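# Remove the cord from the flowers undamaged

## Task

Get the cord off the bunch of flowers, leaving the stems unbent and the blooms unsquashed.

## Robot and tools

Robot: two arms on a table. left_arm sits on the +y side (base near (+0.045, +0.310, +0.045) m), right_arm on the -y side (base near (-0.006, -0.319, +0.040) m). Both bases are turned only slightly about z. A two-camera stand is fixed behind them. Cameras: cam_high and cam_low (fixed), cam_left_wrist and cam_right_wrist (on the hands), each 672x504. The flowers are soft: grip stems gently, do not pull them into new shapes, and keep fingers off the blooms. An occasional outside nudge may shift a loose object.

Frames: the scene frame has its origin at table-top height midway between the nominal bases, +x pointing out over the table, +z up. Reported hand positions (metres) and quaternions (wxyz) use this frame. Offsets you send are measured along the current Hand target's own axes. In a gripper's frame the fingers point along +z and open and close along y. end_effector_position is the spot between the pads, roughly 1 cm short of the tips. Readings can be off by a few centimetres, worse at long reach.

execute_actions(actions, cameras): actions is a list of actions. Each action is a table of up to 15 rows, one row per 1/30 s step; a shorter table repeats its final row to fill 15 steps. Every row is one flat list of 14 numbers, each in [-1, 1]: left_arm dx, dy, dz, rx, ry, rz, opening, then right_arm in the same order. The six pose numbers are offsets from that arm's Hand target as it was when the action began (not from the previous row), in the Hand target's axes; 1.0 equals 0.6 m or 180 degrees, and rx, ry, rz form one rotation vector. Sending the same offset again moves further. opening is absolute: +1 fully open (0.094 m), -1 shut. Six zeros re-commands the arm's current Hand target; always give each gripper the opening you want it to keep, since 0 is a real command. cameras: list of names, ["all"], or []; an empty actions list returns images and the full state.

move(target, speed, blend, opening_speed, grip_force, blocking, cameras): target is one 14-number row laid out as above, or a list of up to 15 such rows visited in turn; every row's offsets count from the Hand targets at the move's start. speed: path top speed in m/s, 0.002 to 2.9 (default 0.25), rotation capped at twice that in rad/s; one value or one per target. blend: corner rounding in metres for lists (0 means stop at each). opening_speed: rate of finger travel per second on the -1..1 scale, at least 0.2; use it to close softly. grip_force: per-pad limit in newtons, 10 to 50, one value or one per arm; it persists; low values close slowly. blocking=false returns after about 0.5 s while motion continues. All paths finish together; a move is capped at 10 s. Opening changes may pause the paths. The result adds a move: line giving the ending (done, off_target, moving, held, fault) and limits such as limits=paced (pose clipped) or limits=held (steps withheld). done means within 10 mm and 2 degrees; neither done nor off_target tells you about contact.

wait(seconds): 0 to 10 s with current commands held; returns early if a running move ends. stop(): brakes a running move. zoom_image(camera, region): region [x0, y0, x1, y1] in pixels of that camera's latest image, at most 504 wide and high. finished_scene(scene): ends the scene, scene number as an integer; call nothing after it in that reply. The cord must stay off without the robot holding anything.

Results: end_effector_position and quat per arm, Hand target (your last commanded pose after clipping; next offsets start from it), Tool commands, grip_measured (measured opening on the command scale, up to about 2.5 mm too wide when empty), Joint positions (last entry is the opening in metres), joint torques (include arm weight, offset and noisy; joints 1-3 wrap at ±28 N m), joint velocities (may be omitted when all are within noise), and for execute_actions some per-step positions.

Behaviour to expect: orientation commands are clipped to 40 degrees from the measured orientation each step. Friction and weight can leave the gripper short, low or tilted; check after each move and send the remaining gap as an offset. Tiny moves may not happen or may go sideways. A blocked arm keeps pushing until you command it back past the gripper. Contact is harder at higher speed and deeper targets. Avoid paths passing close to an arm's own base. Squeeze rises about 1 N per 0.001 below first-touch reading, then can jump to the force limit near 20 N, so lower grip_force and close slowly on stems. To release, command an opening well above grip_measured.

Avoid: dropping things, releasing anything still moving, knocking anything off the table, slamming or pressing hard into fixtures or the table, the two arms or grippers touching (the clearance check does not guard grippers or wrist cameras), and strain on the wrist-camera cables, which count as part of the hand. Motors heat when holding loads, stretched out, or pushing at unreachable poses: MOTOR HOT at 75 °C, a fold-and-idle fault at 90 °C, collapse at 100 °C. Joint ranges (rad): waist -2.618..3.054, shoulder 0..3.142, elbow 0..3.142 (straight at 2.901), wrist pitch -1.571..1.571, wrist yaw -1.571..1.571, wrist roll -2.094..2.094.

Each tool is called after ">>>" as name([rows], argument=value, ...), one row to a line, values as JSON.

## Session

>>> execute_actions(actions=[])

Scene clock: 0.00 s.
left_arm: end_effector_position=(+0.4296, +0.3002, +0.1167) grip_measured=+1.000 end_effector_quat_wxyz=(+0.547, +0.005, +0.837, +0.008) | right_arm: end_effector_position=(+0.3940, -0.3607, +0.1270) grip_measured=+1.000 end_effector_quat_wxyz=(+0.551, +0.071, +0.831, +0.004)
Joint positions: left_arm=[-0.033 1.541 0.345 0.782 -0.052 -0.003 0.094] | right_arm=[-0.077 1.539 0.43 0.707 -0.04 0.075 0.094]
Joint velocities: within noise
Joint torques (N m): no reading
Heat: left arm: 45 °C; right arm: 47 °C.
Hand target: left_arm +0.4344, +0.3000, +0.1272; +0.560, +0.004, +0.828, +0.007 | right_arm +0.3983, -0.3612, +0.1373; +0.564, +0.070, +0.823, +0.003
Tool commands: left_gripper/opening=+1.0 right_gripper/opening=+1.0
camera_calibration:
cam_left_wrist: T_world_to_cam=[[-0.00201389, -0.999983, 0.00547309, 0.297372], [-0.751, -0.00210149, -0.660299, 0.43622], [0.6603, -0.00544006, -0.750983, -0.112349], [0, 0, 0, 1]] pos_world=[0.402384, 0.297672, 0.202036]
cam_right_wrist: T_world_to_cam=[[-0.126819, -0.9895, -0.0693305, -0.302266], [-0.72652, 0.140246, -0.672681, 0.461879], [0.675341, -0.0349384, -0.736678, -0.0935771], [0, 0, 0, 1]] pos_world=[0.360428, -0.367138, 0.220805]

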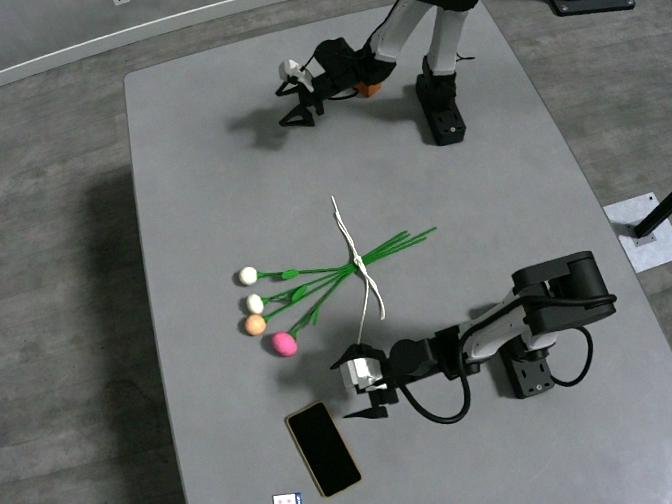

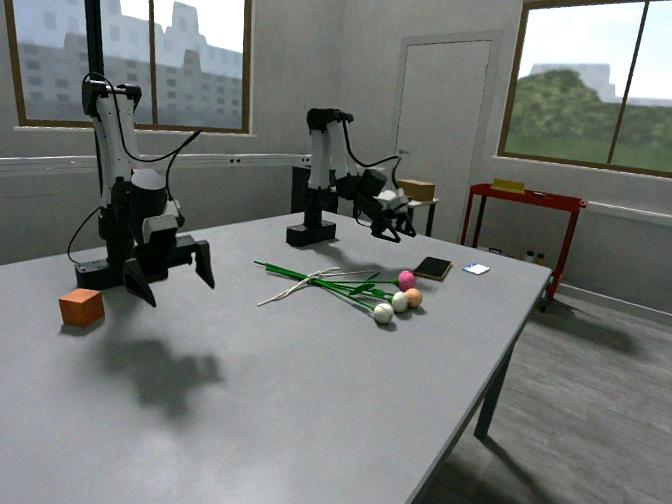

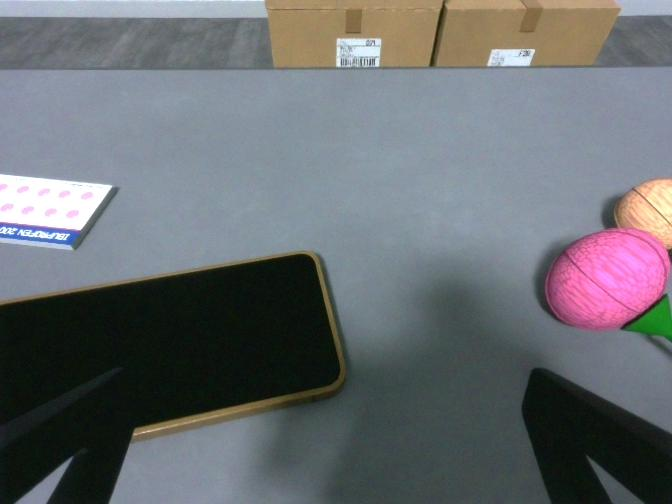

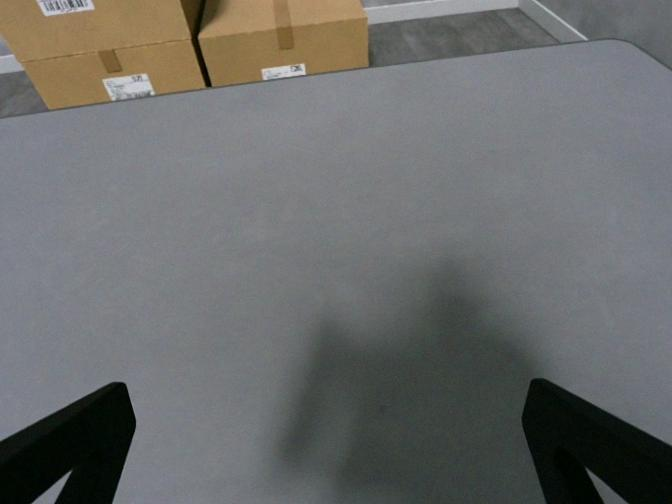

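>>> zoom_image(camera="cam_high", region=[300, 185, 450, 345])

>>> zoom_image(camera="cam_low", region=[245, 245, 425, 335])

Scaled by 3.150 from the camera's 672x504 image, which has a finer 960x720 frame.

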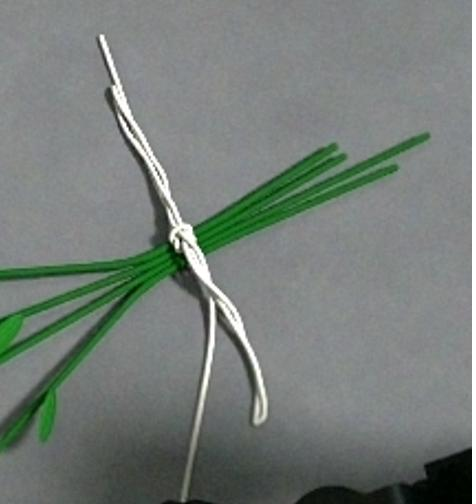

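Scaled by 2.800 from the camera's 672x504 image, which has a finer 960x720 frame.

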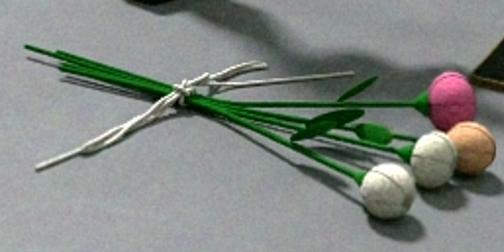

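>>> move(target=[0.035,-0.167,-0.146,-0.290,0.298,-0.437,-0.2,0.099,0.398,-0.173,0.292,0.290,0.388,-0.2], speed=0.4, cameras=["all"])

Scene clock: 37.70 s.
left_arm: end_effector_position=(+0.3397, +0.2021, +0.1339) grip_measured=-0.198 end_effector_quat_wxyz=(-0.004, +0.701, -0.713, -0.007) | right_arm: end_effector_position=(+0.3045, -0.1151, +0.1344) grip_measured=-0.198 end_effector_quat_wxyz=(-0.007, +0.689, +0.725, -0.005)
Joint positions: left_arm=[-0.342 1.748 1.362 -1.194 -0.013 -1.91 0.038] | right_arm=[0.619 1.971 1.675 -1.288 -0.011 2.095 0.038]
Joint torques (N m): left_arm=[0.66 -5.33 8.23 0.17 0.14 -0.02] | right_arm=[0.24 -10.47 7.05 0.15 -0.12 0.17]
Heat: left arm: 48 °C; right arm: 48 °C.
Hand target: left_arm +0.3454, +0.1995, +0.1387; -0.001, +0.707, -0.708, +0.000 | right_arm +0.3074, -0.1102, +0.1400; -0.001, +0.707, +0.707, +0.001
Off the commanded pose: left_arm 0.008 m, 1 deg | right_arm 0.008 m, 3 deg.
joint sent to its limit (right arm) — joint 6 (wrist roll), upper limit. The joint targets still meet the commanded pose.
move: off_target (right_arm)
camera_calibration:
cam_left_wrist: T_world_to_cam=[[0.99997, 0.00235894, 0.00744499, -0.344307], [-0.000882615, -0.91305, 0.407847, 0.166184], [0.00775974, -0.407841, -0.91302, 0.284046], [0, 0, 0, 1]] pos_world=[0.342239, 0.268392, 0.194125]
cam_right_wrist: T_world_to_cam=[[-0.997651, -0.0594088, 0.034115, 0.288273], [-0.0398594, 0.90838, 0.416241, 0.100387], [-0.0557178, 0.413903, -0.908614, 0.278271], [0, 0, 0, 1]] pos_world=[0.307102, -0.189241, 0.201221]

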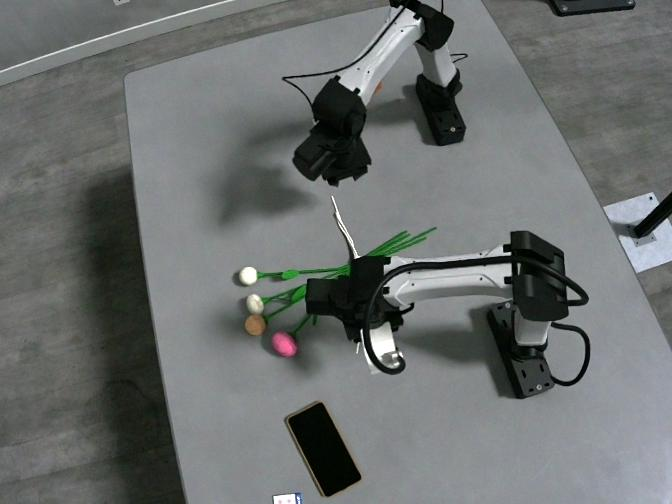

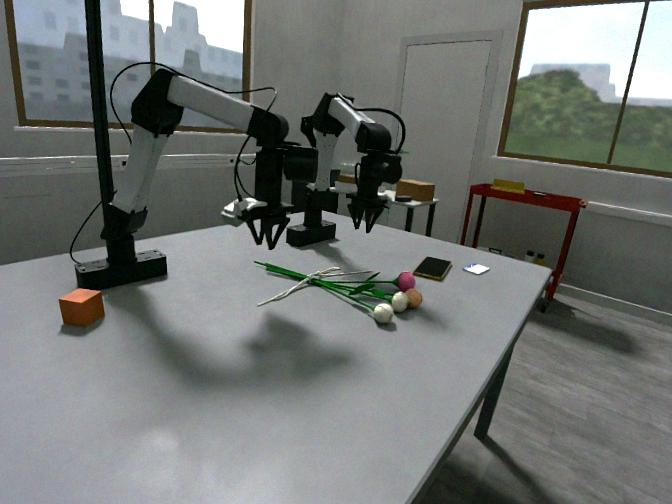

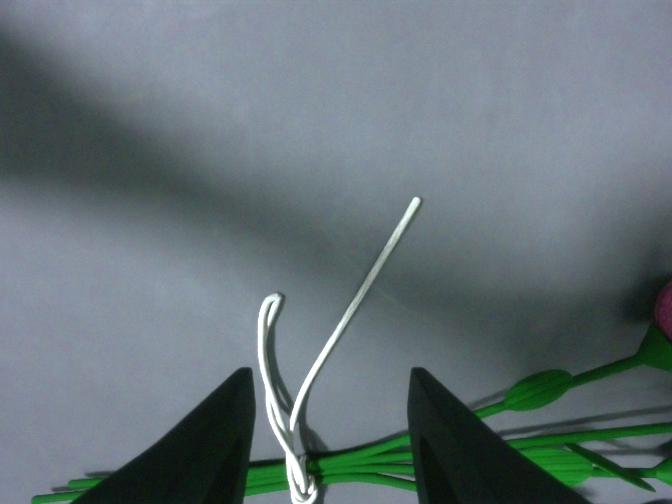

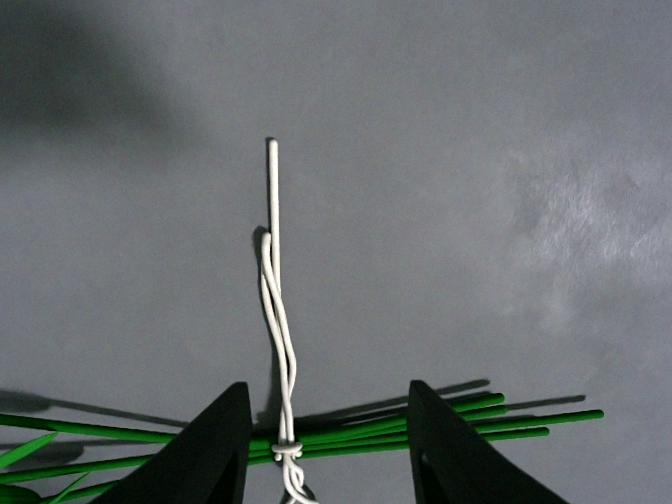

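>>> move([
  [0.0175,-0.059,0.17,0,0,0,-0.3,-0.037,0.041,0.17,0,0,0,-0.3],
  [0.0175,-0.059,0.201,0,0,0,-0.3,-0.037,0.041,0.2025,0,0,0,-0.3],
], speed=[0.15,0.04], cameras=["cam_left_wrist","cam_right_wrist","cam_low"])

Scene clock: 58.63 s.
left_arm: end_effector_position=(+0.3808, +0.1888, +0.0217) grip_measured=-0.298 end_effector_quat_wxyz=(-0.006, +0.703, -0.711, -0.001) | right_arm: end_effector_position=(+0.3291, -0.1297, +0.0206) grip_measured=-0.297 end_effector_quat_wxyz=(-0.006, +0.709, +0.706, -0.001)
Joint positions: left_arm=[-0.337 2.031 1.27 -0.807 -0.012 -1.91 0.033] | right_arm=[0.552 2.125 1.438 -0.889 -0.012 2.083 0.033]
Joint torques (N m): left_arm=[0.69 -6.89 4.6 0.34 0.18 0.06] | right_arm=[-0.28 -11.45 4.1 0.42 0.05 -0.12]
Heat: left arm: 50 °C; right arm: 50 °C.
Hand target: left_arm +0.3810, +0.1889, +0.0181; -0.001, +0.706, -0.708, +0.000 | right_arm +0.3320, -0.1320, +0.0185; -0.001, +0.707, +0.707, +0.001
Off the commanded pose: left_arm 0.004 m, 1 deg | right_arm 0.004 m, 1 deg.
move: done
camera_calibration:
cam_left_wrist: T_world_to_cam=[[0.999783, 0.00851258, 0.0190373, -0.385859], [-0.000095392, -0.911015, 0.412373, 0.199015], [0.0208536, -0.412285, -0.910816, 0.171687], [0, 0, 0, 1]] pos_world=[0.382214, 0.255375, 0.0816524]
cam_right_wrist: T_world_to_cam=[[-0.999582, -0.00469767, 0.0285429, 0.323633], [0.00771733, 0.907654, 0.419648, 0.146163], [-0.0278784, 0.419693, -0.907238, 0.173807], [0, 0, 0, 1]] pos_world=[0.327215, -0.20409, 0.0871098]
Images, in order (width x height): cam_low 672x504, cam_left_wrist 672x504, cam_right_wrist 672x504.

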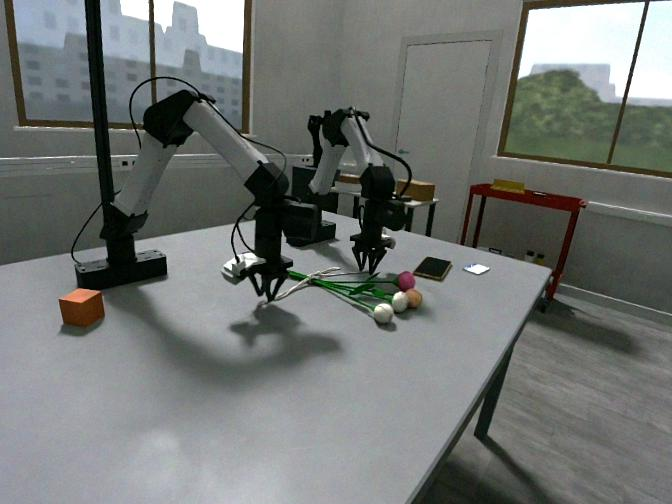

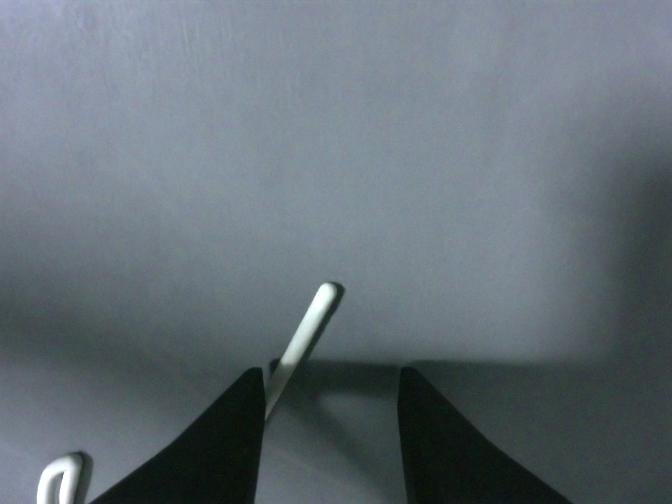

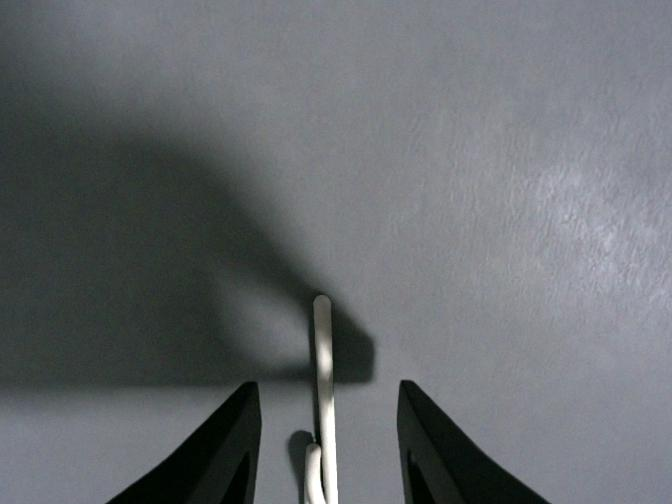

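>>> move([
  [0,0.016,0,0,0,0,-0.3,0,0,0,0,0,0,-0.3],
  [0,0.016,0.017,0,0,0,-0.3,0,-0.003,0.015,0,0,0,-0.3],
  [0,0.016,0.017,0,0,0,-1,0,-0.003,0.015,0,0,0,-1],
], speed=0.04, cameras=["cam_left_wrist","cam_right_wrist"])

Scene clock: 68.67 s.
left_arm: end_effector_position=(+0.3812, +0.1880, +0.0170) grip_measured=-0.959 end_effector_quat_wxyz=(-0.010, +0.704, -0.710, +0.011) | right_arm: end_effector_position=(+0.3279, -0.1304, +0.0115) grip_measured=-0.961 end_effector_quat_wxyz=(-0.006, +0.708, +0.706, -0.001)
Joint positions: left_arm=[-0.337 2.021 1.232 -0.753 -0.009 -1.914 0.002] | right_arm=[0.552 2.135 1.415 -0.856 -0.012 2.082 0.002]
Joint torques (N m): left_arm=[-0.16 -6.71 2.58 0.35 0.15 0.01] | right_arm=[-0.06 -11.49 4.03 0.44 0.06 -0.1]
Heat: left arm: 49 °C; right arm: 51 °C.
Hand target: left_arm +0.3713, +0.1890, +0.0079; -0.001, +0.707, -0.708, +0.000 | right_arm +0.3302, -0.1320, +0.0094; -0.001, +0.707, +0.707, +0.001
Off the commanded pose: left_arm 0.013 m, 2 deg | right_arm 0.004 m, 1 deg.
move: off_target (left_arm)
camera_calibration:
cam_left_wrist: T_world_to_cam=[[0.999011, 0.0122189, 0.0427419, -0.386936], [-0.00704811, -0.905785, 0.423678, 0.201789], [0.0438919, -0.423561, -0.904804, 0.160337], [0, 0, 0, 1]] pos_world=[0.380939, 0.255418, 0.0761187]
cam_right_wrist: T_world_to_cam=[[-0.99959, -0.00498197, 0.0281918, 0.322659], [0.00731815, 0.90756, 0.419859, 0.150679], [-0.0276775, 0.419893, -0.907151, 0.16587], [0, 0, 0, 1]] pos_world=[0.326015, -0.204791, 0.0781091]
Images, in order (width x height): cam_left_wrist 672x504, cam_right_wrist 672x504.

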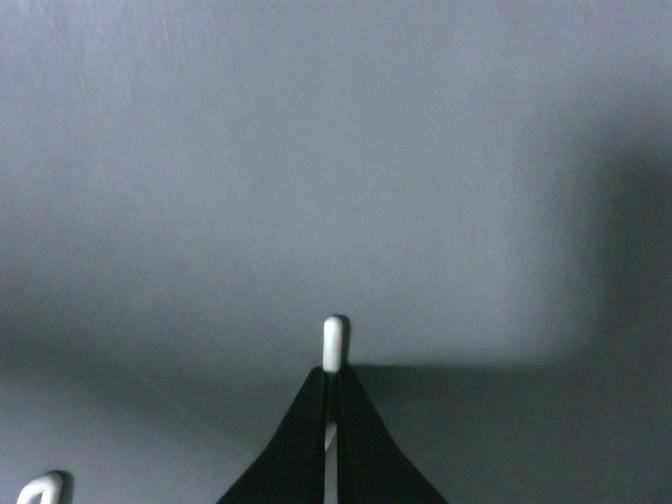

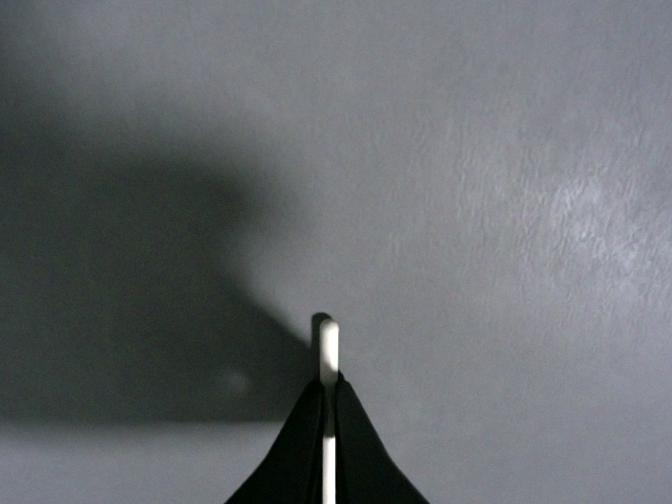

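>>> move([
  [-0.03,0,-0.045,0,0,0,-1,-0.03,0,-0.03,0,0,0,-1],
  [-0.18,0,-0.045,0,0,0,-1,-0.18,0,-0.03,0,0,0,-1],
], speed=0.06, blend=[0.01,0], cameras=["all"])

Scene clock: 78.50 s.
left_arm: end_effector_position=(+0.3665, +0.2968, +0.0221) grip_measured=-0.959 end_effector_quat_wxyz=(+0.012, +0.707, -0.707, -0.017) | right_arm: end_effector_position=(+0.3237, -0.2385, +0.0164) grip_measured=-0.961 end_effector_quat_wxyz=(-0.017, +0.709, +0.705, -0.016)
Joint positions: left_arm=[-0.028 1.952 1.153 -0.813 -0.005 -1.614 0.002] | right_arm=[0.277 2.014 1.244 -0.846 -0.011 1.809 0.002]
Joint torques (N m): left_arm=[0.43 -10.19 4.29 0.21 0.11 0.2] | right_arm=[-0.23 -14.28 3.77 0.36 0.05 -0.09]
Heat: left arm: 50 °C; right arm: 53 °C.
Hand target: left_arm +0.3714, +0.2970, +0.0350; -0.001, +0.707, -0.708, +0.000 | right_arm +0.3302, -0.2400, +0.0271; -0.001, +0.707, +0.708, +0.001
Off the commanded pose: left_arm 0.014 m, 2 deg | right_arm 0.013 m, 3 deg.
move: off_target (left_arm, right_arm)
camera_calibration:
cam_left_wrist: T_world_to_cam=[[0.999346, 0.0211795, -0.0293076, -0.375083], [0.0314395, -0.909321, 0.414907, 0.285156], [-0.0178624, -0.415557, -0.909392, 0.232045], [0, 0, 0, 1]] pos_world=[0.370017, 0.36367, 0.0817142]
cam_right_wrist: T_world_to_cam=[[-0.997929, -0.00236887, 0.0642846, 0.317388], [0.0244304, 0.910494, 0.412799, 0.242096], [-0.0595086, 0.413514, -0.908551, 0.224421], [0, 0, 0, 1]] pos_world=[0.324171, -0.312477, 0.0835572]

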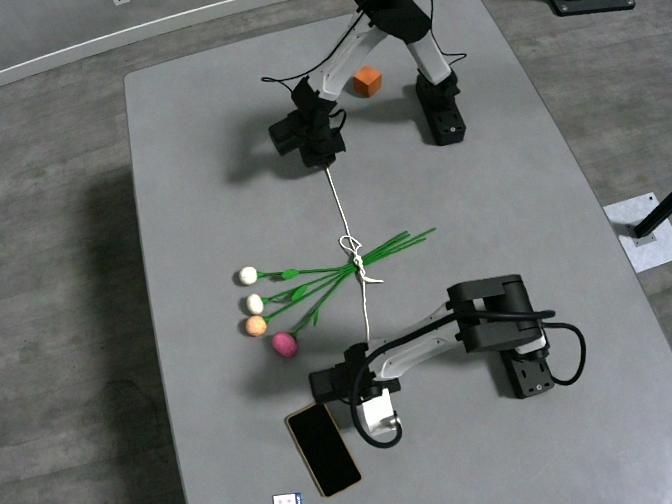

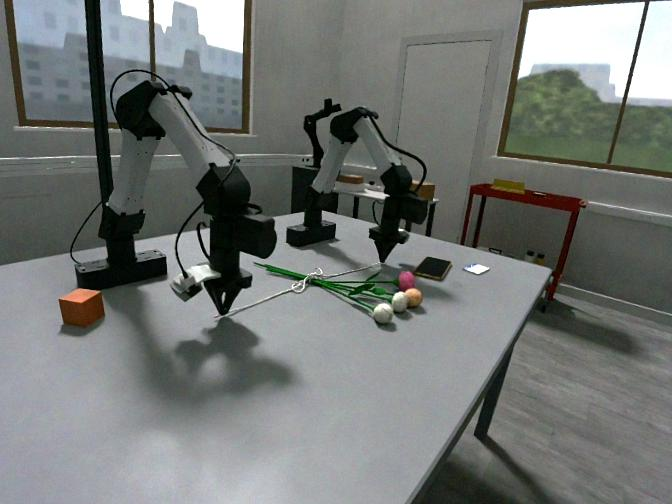

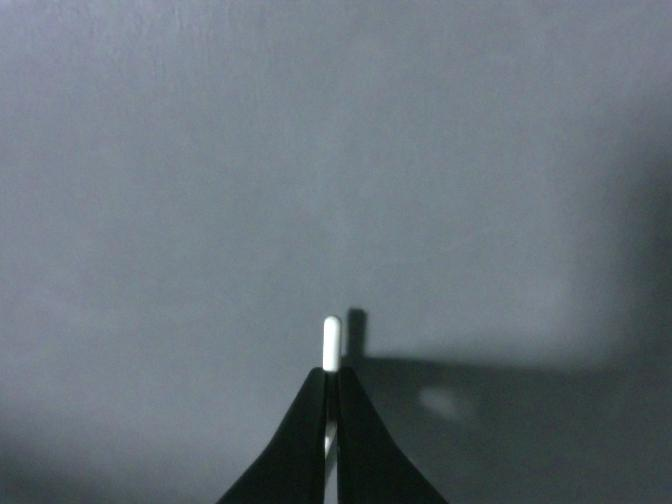

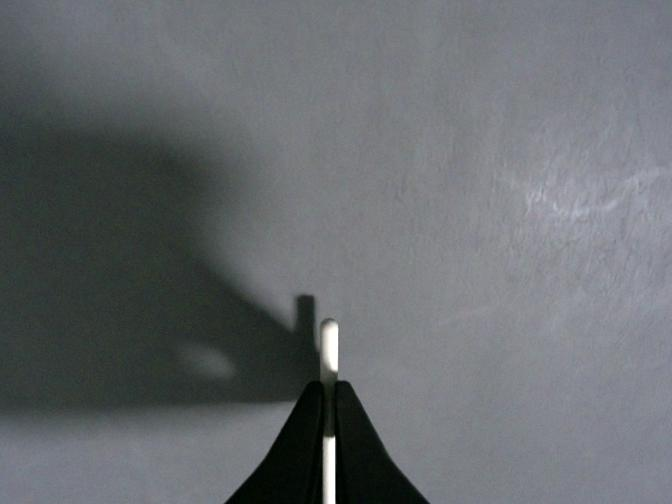

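>>> move(target=[-0.11,0,-0.01,0,0,0,-1,-0.11,0,-0.01,0,0,0,-1], speed=0.06, cameras=["cam_high","cam_low"])

>>> zoom_image(camera="cam_high", region=[300, 185, 450, 345])

Scene clock: 89.37 s.
left_arm: end_effector_position=(+0.3588, +0.3606, +0.0223) grip_measured=-0.959 end_effector_quat_wxyz=(+0.022, +0.707, -0.706, -0.019) | right_arm: end_effector_position=(+0.3270, -0.3034, +0.0227) grip_measured=-0.961 end_effector_quat_wxyz=(-0.016, +0.709, +0.705, -0.009)
Joint positions: left_arm=[0.173 1.952 1.153 -0.829 -0.005 -1.413 0.002] | right_arm=[0.085 1.973 1.213 -0.844 -0.011 1.617 0.002]
Joint torques (N m): left_arm=[0.44 -10.1 6.8 0.06 0.11 0.19] | right_arm=[-0.18 -13.83 3.82 0.28 0.04 -0.12]
Heat: left arm: 54 °C; right arm: 54 °C.
Hand target: left_arm +0.3716, +0.3629, +0.0410; -0.001, +0.707, -0.708, +0.000 | right_arm +0.3303, -0.3060, +0.0330; -0.001, +0.707, +0.707, +0.001
Off the commanded pose: left_arm 0.023 m, 3 deg | right_arm 0.011 m, 2 deg.
move: off_target (left_arm, right_arm)
Images, in order (width x height): cam_high 672x504, cam_low 672x504.

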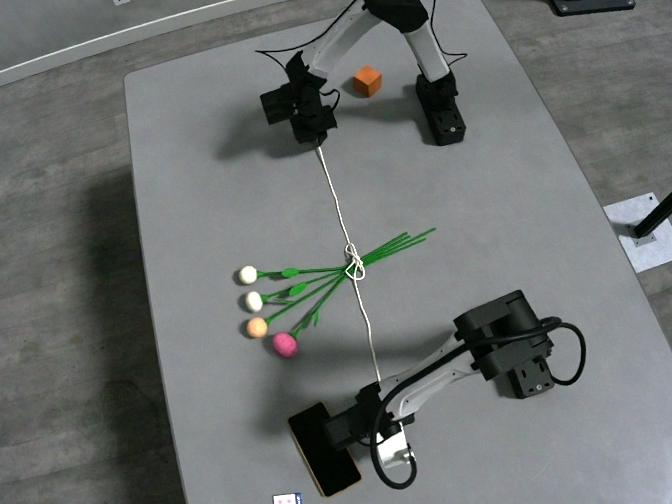

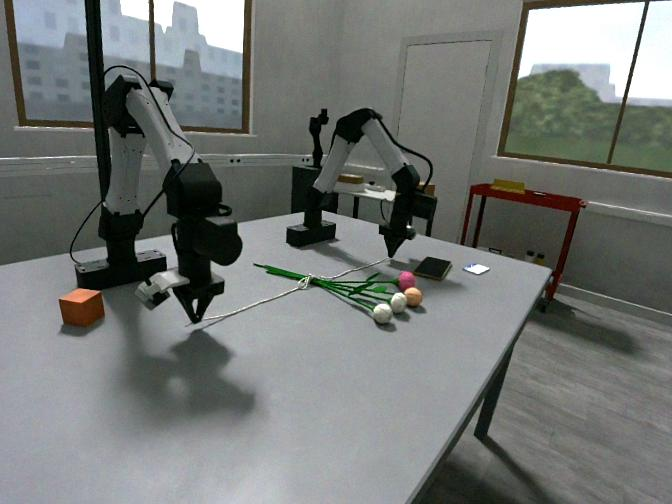

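Scaled by 3.150 from the camera's 672x504 image, which has a finer 960x720 frame.

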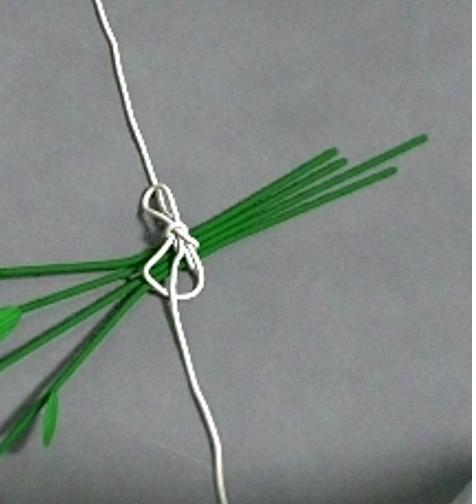

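>>> move(target=[-0.1,0,-0.01,0,0,0,-1,-0.1,0,-0.01,0,0,0,-1], speed=0.06, cameras=["cam_high","cam_low"])

>>> zoom_image(camera="cam_high", region=[300, 185, 450, 345])

Scene clock: 95.40 s.
left_arm: end_effector_position=(+0.3639, +0.4201, +0.0400) grip_measured=-0.959 end_effector_quat_wxyz=(+0.008, +0.708, -0.706, -0.007) | right_arm: end_effector_position=(+0.3216, -0.3621, +0.0241) grip_measured=-0.961 end_effector_quat_wxyz=(-0.021, +0.709, +0.705, -0.009)
Joint positions: left_arm=[0.346 1.952 1.235 -0.874 -0.005 -1.241 0.002] | right_arm=[-0.092 1.969 1.213 -0.859 -0.01 1.44 0.002]
Joint torques (N m): left_arm=[0.35 -7.27 7.36 0.16 0.13 0.13] | right_arm=[-0.17 -13.42 5.76 0.14 0.04 -0.13]
Heat: left arm: 56 °C; right arm: 55 °C.
Hand target: left_arm +0.3717, +0.4229, +0.0470; -0.001, +0.707, -0.708, +0.000 | right_arm +0.3303, -0.3660, +0.0388; -0.001, +0.707, +0.707, +0.000
Off the commanded pose: left_arm 0.011 m, 1 deg | right_arm 0.018 m, 3 deg.
move: off_target (left_arm, right_arm)
Images, in order (width x height): cam_high 672x504, cam_low 672x504.

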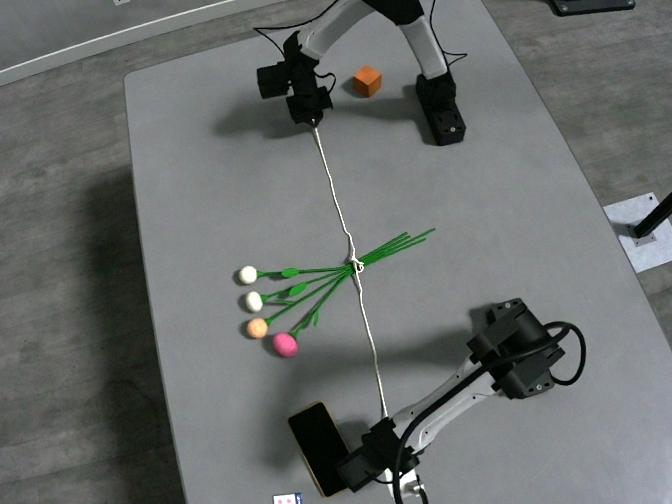

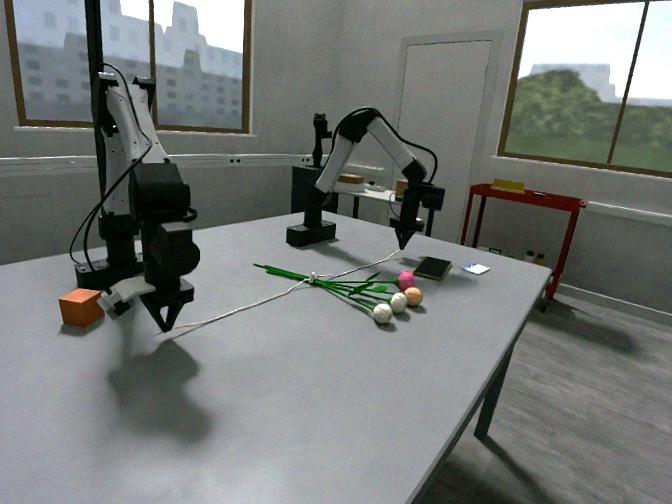

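Scaled by 3.150 from the camera's 672x504 image, which has a finer 960x720 frame.

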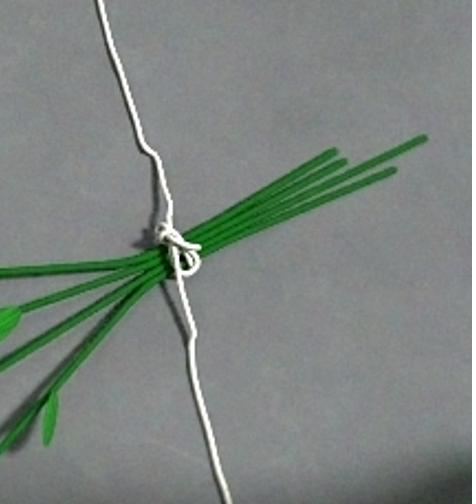

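>>> move(target=[-0.045,0,-0.01,0,0,0,-1,-0.045,0,-0.01,0,0,0,-1], speed=0.05, cameras=["cam_high","cam_low"])

>>> zoom_image(camera="cam_high", region=[320, 225, 400, 305])

>>> zoom_image(camera="cam_low", region=[255, 245, 375, 325])

Scene clock: 104.90 s.
left_arm: end_effector_position=(+0.3652, +0.4466, +0.0496) grip_measured=-0.959 end_effector_quat_wxyz=(+0.004, +0.707, -0.707, -0.004) | right_arm: end_effector_position=(+0.3209, -0.3879, +0.0306) grip_measured=-0.961 end_effector_quat_wxyz=(-0.021, +0.709, +0.705, -0.008)
Joint positions: left_arm=[0.417 1.964 1.295 -0.911 -0.005 -1.17 0.002] | right_arm=[-0.169 1.969 1.242 -0.888 -0.01 1.363 0.002]
Joint torques (N m): left_arm=[0.47 -6.54 7.66 0.19 0.13 0.17] | right_arm=[-0.28 -12.88 6.3 0.14 0.06 -0.1]
Heat: left arm: 56 °C; right arm: 54 °C.
Hand target: left_arm +0.3717, +0.4499, +0.0530; -0.001, +0.707, -0.708, +0.000 | right_arm +0.3304, -0.3931, +0.0447; -0.001, +0.707, +0.707, +0.001
Off the commanded pose: left_arm 0.008 m, 1 deg | right_arm 0.018 m, 2 deg.
move: off_target (right_arm)
Images, in order (width x height): cam_high 672x504, cam_low 672x504.

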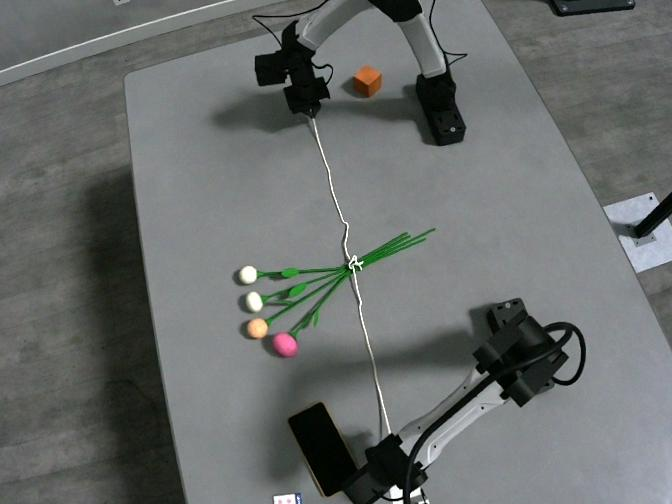

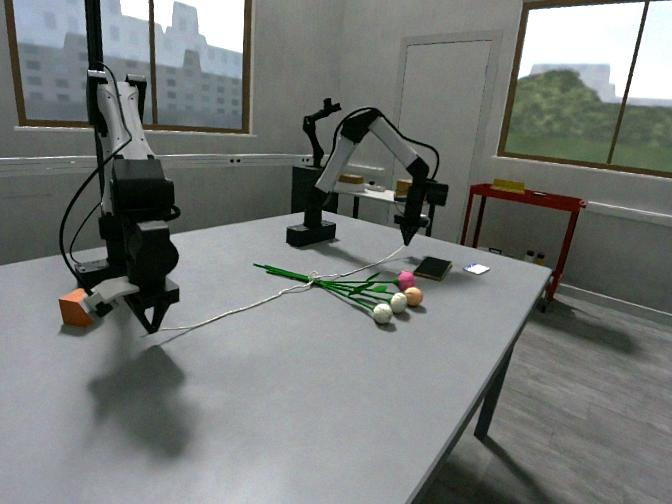

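Scaled by 6.300 from the camera's 672x504 image, which has a finer 960x720 frame.

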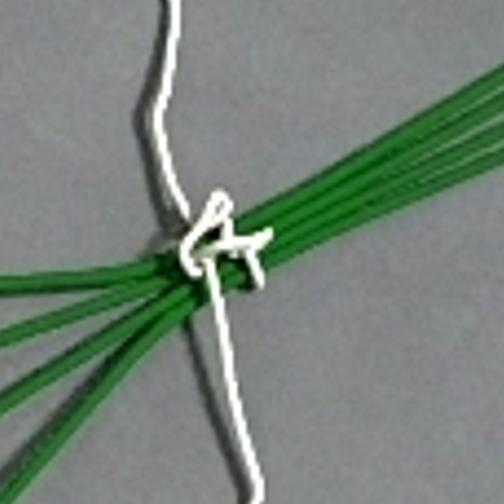

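Scaled by 4.200 from the camera's 672x504 image, which has a finer 960x720 frame.

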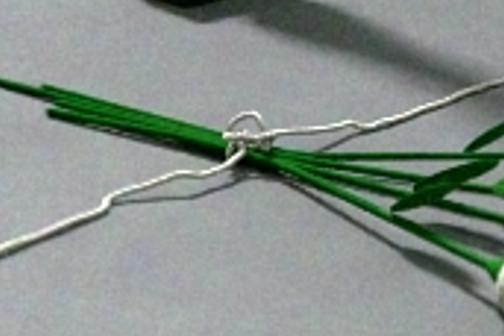

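>>> move(target=[-0.11,0,-0.01,0,0,0,-1,-0.02,0.02,0,0,0,0,-1], speed=0.05, cameras=["cam_high","cam_low"])

>>> zoom_image(camera="cam_high", region=[310, 225, 410, 325])

>>> zoom_image(camera="cam_low", region=[255, 245, 375, 325])

Scene clock: 116.43 s.
left_arm: end_effector_position=(+0.3660, +0.5117, +0.0557) grip_measured=-0.959 end_effector_quat_wxyz=(+0.004, +0.708, -0.707, -0.004) | right_arm: end_effector_position=(+0.3366, -0.3995, +0.0401) grip_measured=-0.961 end_effector_quat_wxyz=(-0.009, +0.708, +0.706, +0.001)
Joint positions: left_arm=[0.575 2.065 1.471 -0.987 -0.005 -1.012 0.002] | right_arm=[-0.192 1.989 1.314 -0.91 -0.01 1.337 0.002]
Joint torques (N m): left_arm=[0.28 -7.34 7.88 0.23 0.13 0.22] | right_arm=[-0.47 -10.11 6.53 0.2 0.04 -0.13]
Heat: left arm: 55 °C; right arm: 54 °C.
Hand target: left_arm +0.3718, +0.5160, +0.0591; -0.001, +0.707, -0.708, +0.000 | right_arm +0.3425, -0.4050, +0.0446; -0.001, +0.707, +0.708, +0.001
Off the commanded pose: left_arm 0.008 m, 1 deg | right_arm 0.009 m, 1 deg.
move: done
Images, in order (width x height): cam_high 672x504, cam_low 672x504.

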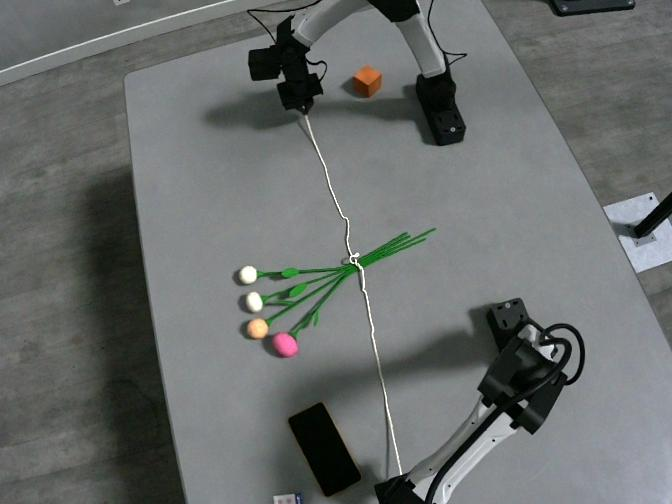

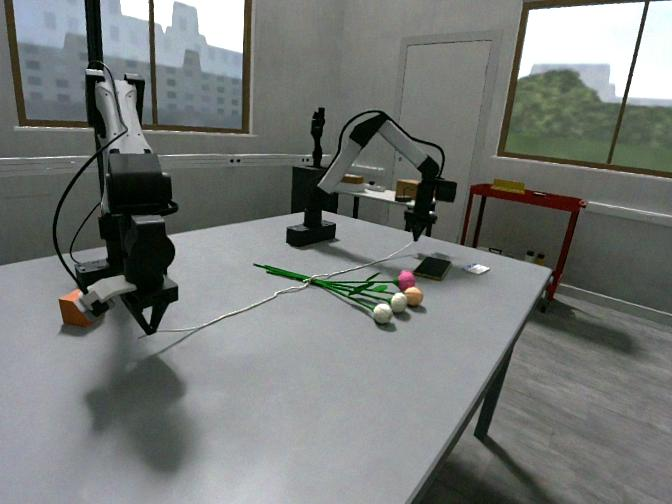

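Scaled by 5.040 from the camera's 672x504 image, which has a finer 960x720 frame.

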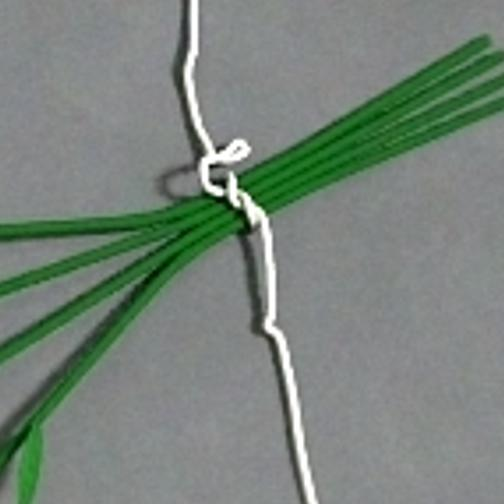

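Scaled by 4.200 from the camera's 672x504 image, which has a finer 960x720 frame.

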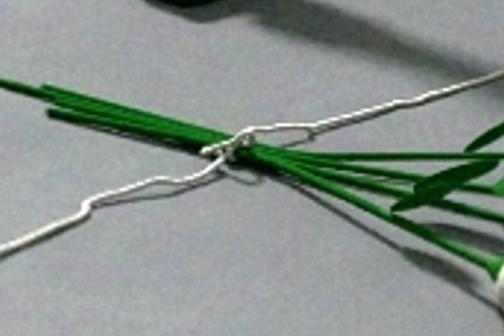

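>>> move([
  [-0.05,0,-0.01,0,0,0,-1,0,0,0.0,0,0,0,-1],
  [-0.03,0,0,0,0,0,-1,0.01,0,0.048,0,0,0,-1],
  [-0.03,0,0,0,0,0,-1,0.01,0,0.048,0,0,0,-0.5],
], speed=0.06, cameras=["cam_high","cam_low"])

>>> zoom_image(camera="cam_high", region=[310, 225, 410, 325])

>>> zoom_image(camera="cam_low", region=[255, 245, 375, 325])

Scene clock: 128.53 s.
left_arm: end_effector_position=(+0.3680, +0.5353, +0.0571) grip_measured=-0.959 end_effector_quat_wxyz=(+0.007, +0.706, -0.709, -0.004) | right_arm: end_effector_position=(+0.3400, -0.4003, +0.0172) grip_measured=-0.502 end_effector_quat_wxyz=(-0.007, +0.708, +0.706, +0.002)
Joint positions: left_arm=[0.623 2.12 1.563 -1.027 -0.005 -0.959 0.002] | right_arm=[-0.192 2.037 1.284 -0.829 -0.01 1.337 0.023]
Joint torques (N m): left_arm=[-0.44 -9.07 5.05 0.36 0.14 0.02] | right_arm=[0.87 -10.69 4.03 0.48 0.05 0.06]
Heat: left arm: 56 °C; right arm: 55 °C.
Hand target: left_arm +0.3718, +0.5340, +0.0591; -0.001, +0.707, -0.708, +0.000 | right_arm +0.3424, -0.3989, +0.0159; -0.001, +0.707, +0.707, +0.001
Off the commanded pose: left_arm 0.005 m, 1 deg | right_arm 0.003 m, 1 deg.
move: done
Images, in order (width x height): cam_high 672x504, cam_low 672x504.

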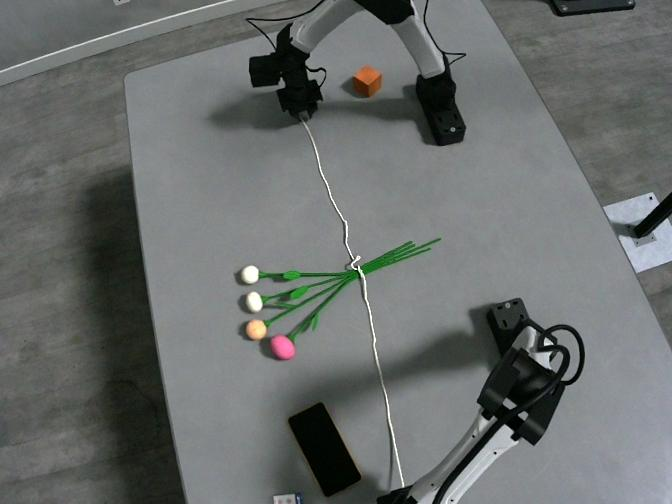

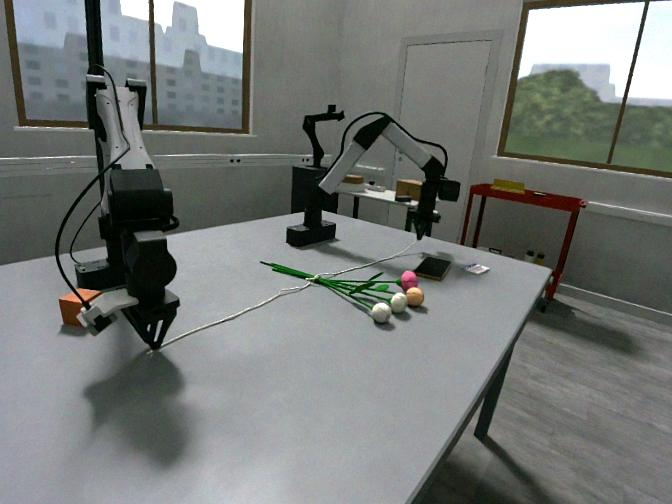

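Scaled by 5.040 from the camera's 672x504 image, which has a finer 960x720 frame.

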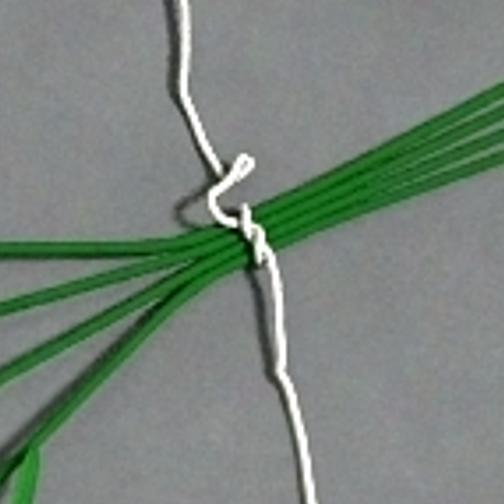

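Scaled by 4.200 from the camera's 672x504 image, which has a finer 960x720 frame.

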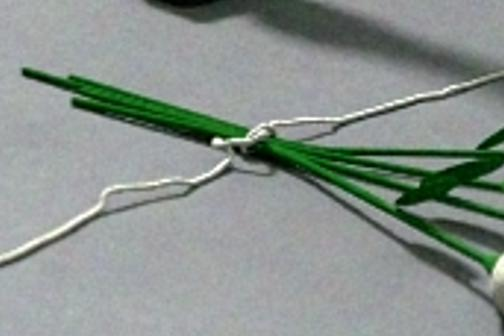

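>>> move([
  [0.02,0,0.07,0,0,0,-1,0,0,0,0,0,0,-1],
  [0.02,0,0.07,0,0,0,-0.5,0,0,0,0,0,0,-1],
  [0.02,0,-0.15,0,0,0,-0.5,0,0,0,0,0,0,-1],
], speed=0.08)

>>> move(target=[0.853,0.115,0,0,0,0.99,0,0,0,0,0,0,0,-1], speed=0.3, cameras=["all"])

Scene clock: 157.57 s.
left_arm: end_effector_position=(+0.3644, +0.5206, +0.1240) grip_measured=-0.502 end_effector_quat_wxyz=(+0.031, +0.705, -0.708, -0.009) | right_arm: end_effector_position=(+0.3400, -0.4003, +0.0172) grip_measured=-0.994 end_effector_quat_wxyz=(-0.007, +0.708, +0.706, +0.002)
Joint positions: left_arm=[0.597 2.074 1.761 -1.323 -0.005 -0.984 0.023] | right_arm=[-0.192 2.037 1.284 -0.829 -0.01 1.337 0]
Joint torques (N m): left_arm=[-0.28 -11.92 8.1 0.14 0.14 0.02] | right_arm=[0.84 -10.71 4 0.48 0.05 0.07]
Heat: left arm: 59 °C; right arm: 53 °C.
Hand target: left_arm +0.3717, +0.5219, +0.1490; -0.001, +0.707, -0.708, +0.000 | right_arm +0.3423, -0.3989, +0.0159; -0.001, +0.707, +0.707, +0.001
Off the commanded pose: left_arm 0.026 m, 4 deg | right_arm 0.003 m, 1 deg.
move: off_target (left_arm)

Scene clock: 163.53 s.
left_arm: end_effector_position=(+0.2992, +0.0152, +0.1447) grip_measured=-0.002 end_effector_quat_wxyz=(-0.005, +0.693, +0.721, +0.003) | right_arm: end_effector_position=(+0.3400, -0.4003, +0.0172) grip_measured=-0.994 end_effector_quat_wxyz=(-0.007, +0.708, +0.706, +0.002)
Joint positions: left_arm=[-0.846 2.04 1.793 -1.335 -0.005 0.669 0.047] | right_arm=[-0.192 2.037 1.284 -0.829 -0.01 1.337 0]
Joint torques (N m): left_arm=[0.02 -7.42 8.38 0.18 0.19 0.15] | right_arm=[0.88 -10.71 4.05 0.48 0.06 0.06]
Heat: left arm: 59 °C; right arm: 53 °C.
Hand target: left_arm +0.3020, +0.0102, +0.1489; +0.001, +0.696, +0.718, +0.001 | right_arm +0.3423, -0.3989, +0.0159; -0.001, +0.707, +0.707, +0.001
Off the commanded pose: left_arm 0.007 m, 1 deg | right_arm 0.003 m, 1 deg.
move: done
camera_calibration:
cam_left_wrist: T_world_to_cam=[[-0.998019, -0.0611397, 0.0148615, 0.294204], [-0.0487222, 0.900406, 0.432314, -0.0256637], [-0.0398129, 0.430733, -0.901601, 0.217827], [0, 0, 0, 1]] pos_world=[0.301043, -0.0527302, 0.203116]
cam_right_wrist: T_world_to_cam=[[-0.999645, -0.00664225, 0.0257876, 0.332687], [0.00492256, 0.90561, 0.424083, 0.393222], [-0.0261704, 0.42406, -0.905256, 0.285818], [0, 0, 0, 1]] pos_world=[0.338113, -0.4751, 0.0834001]

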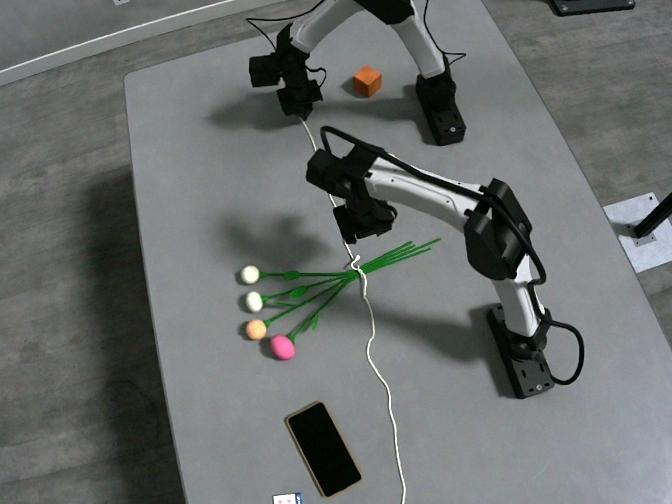

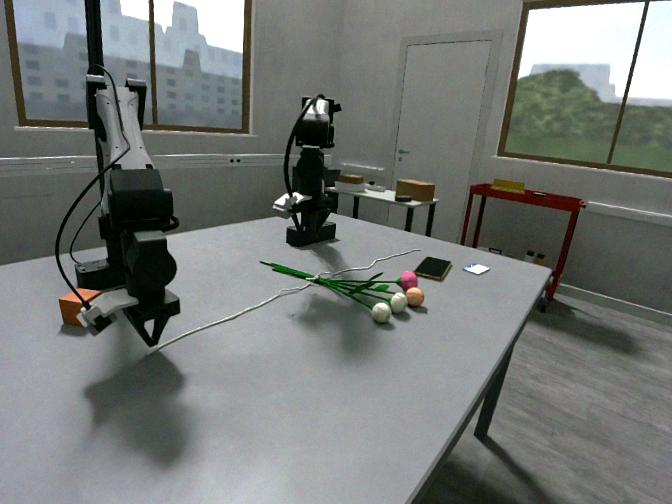

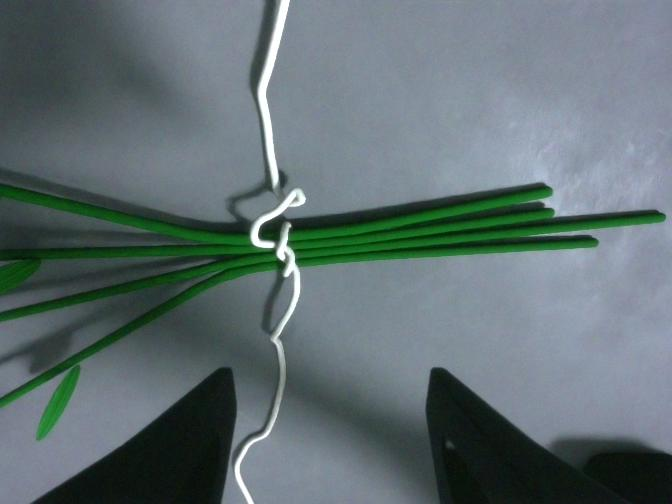

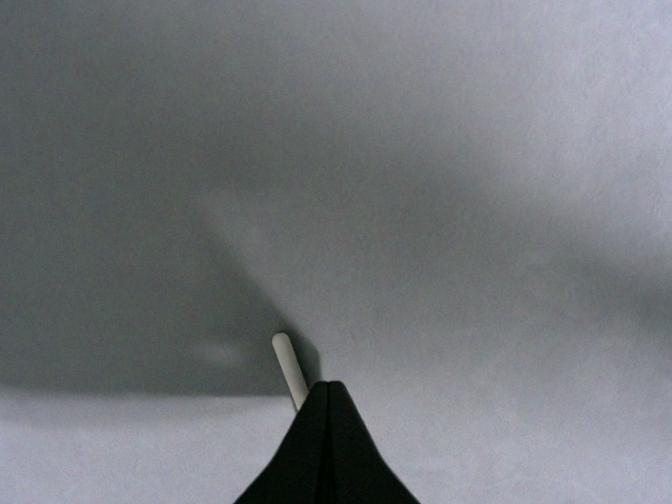

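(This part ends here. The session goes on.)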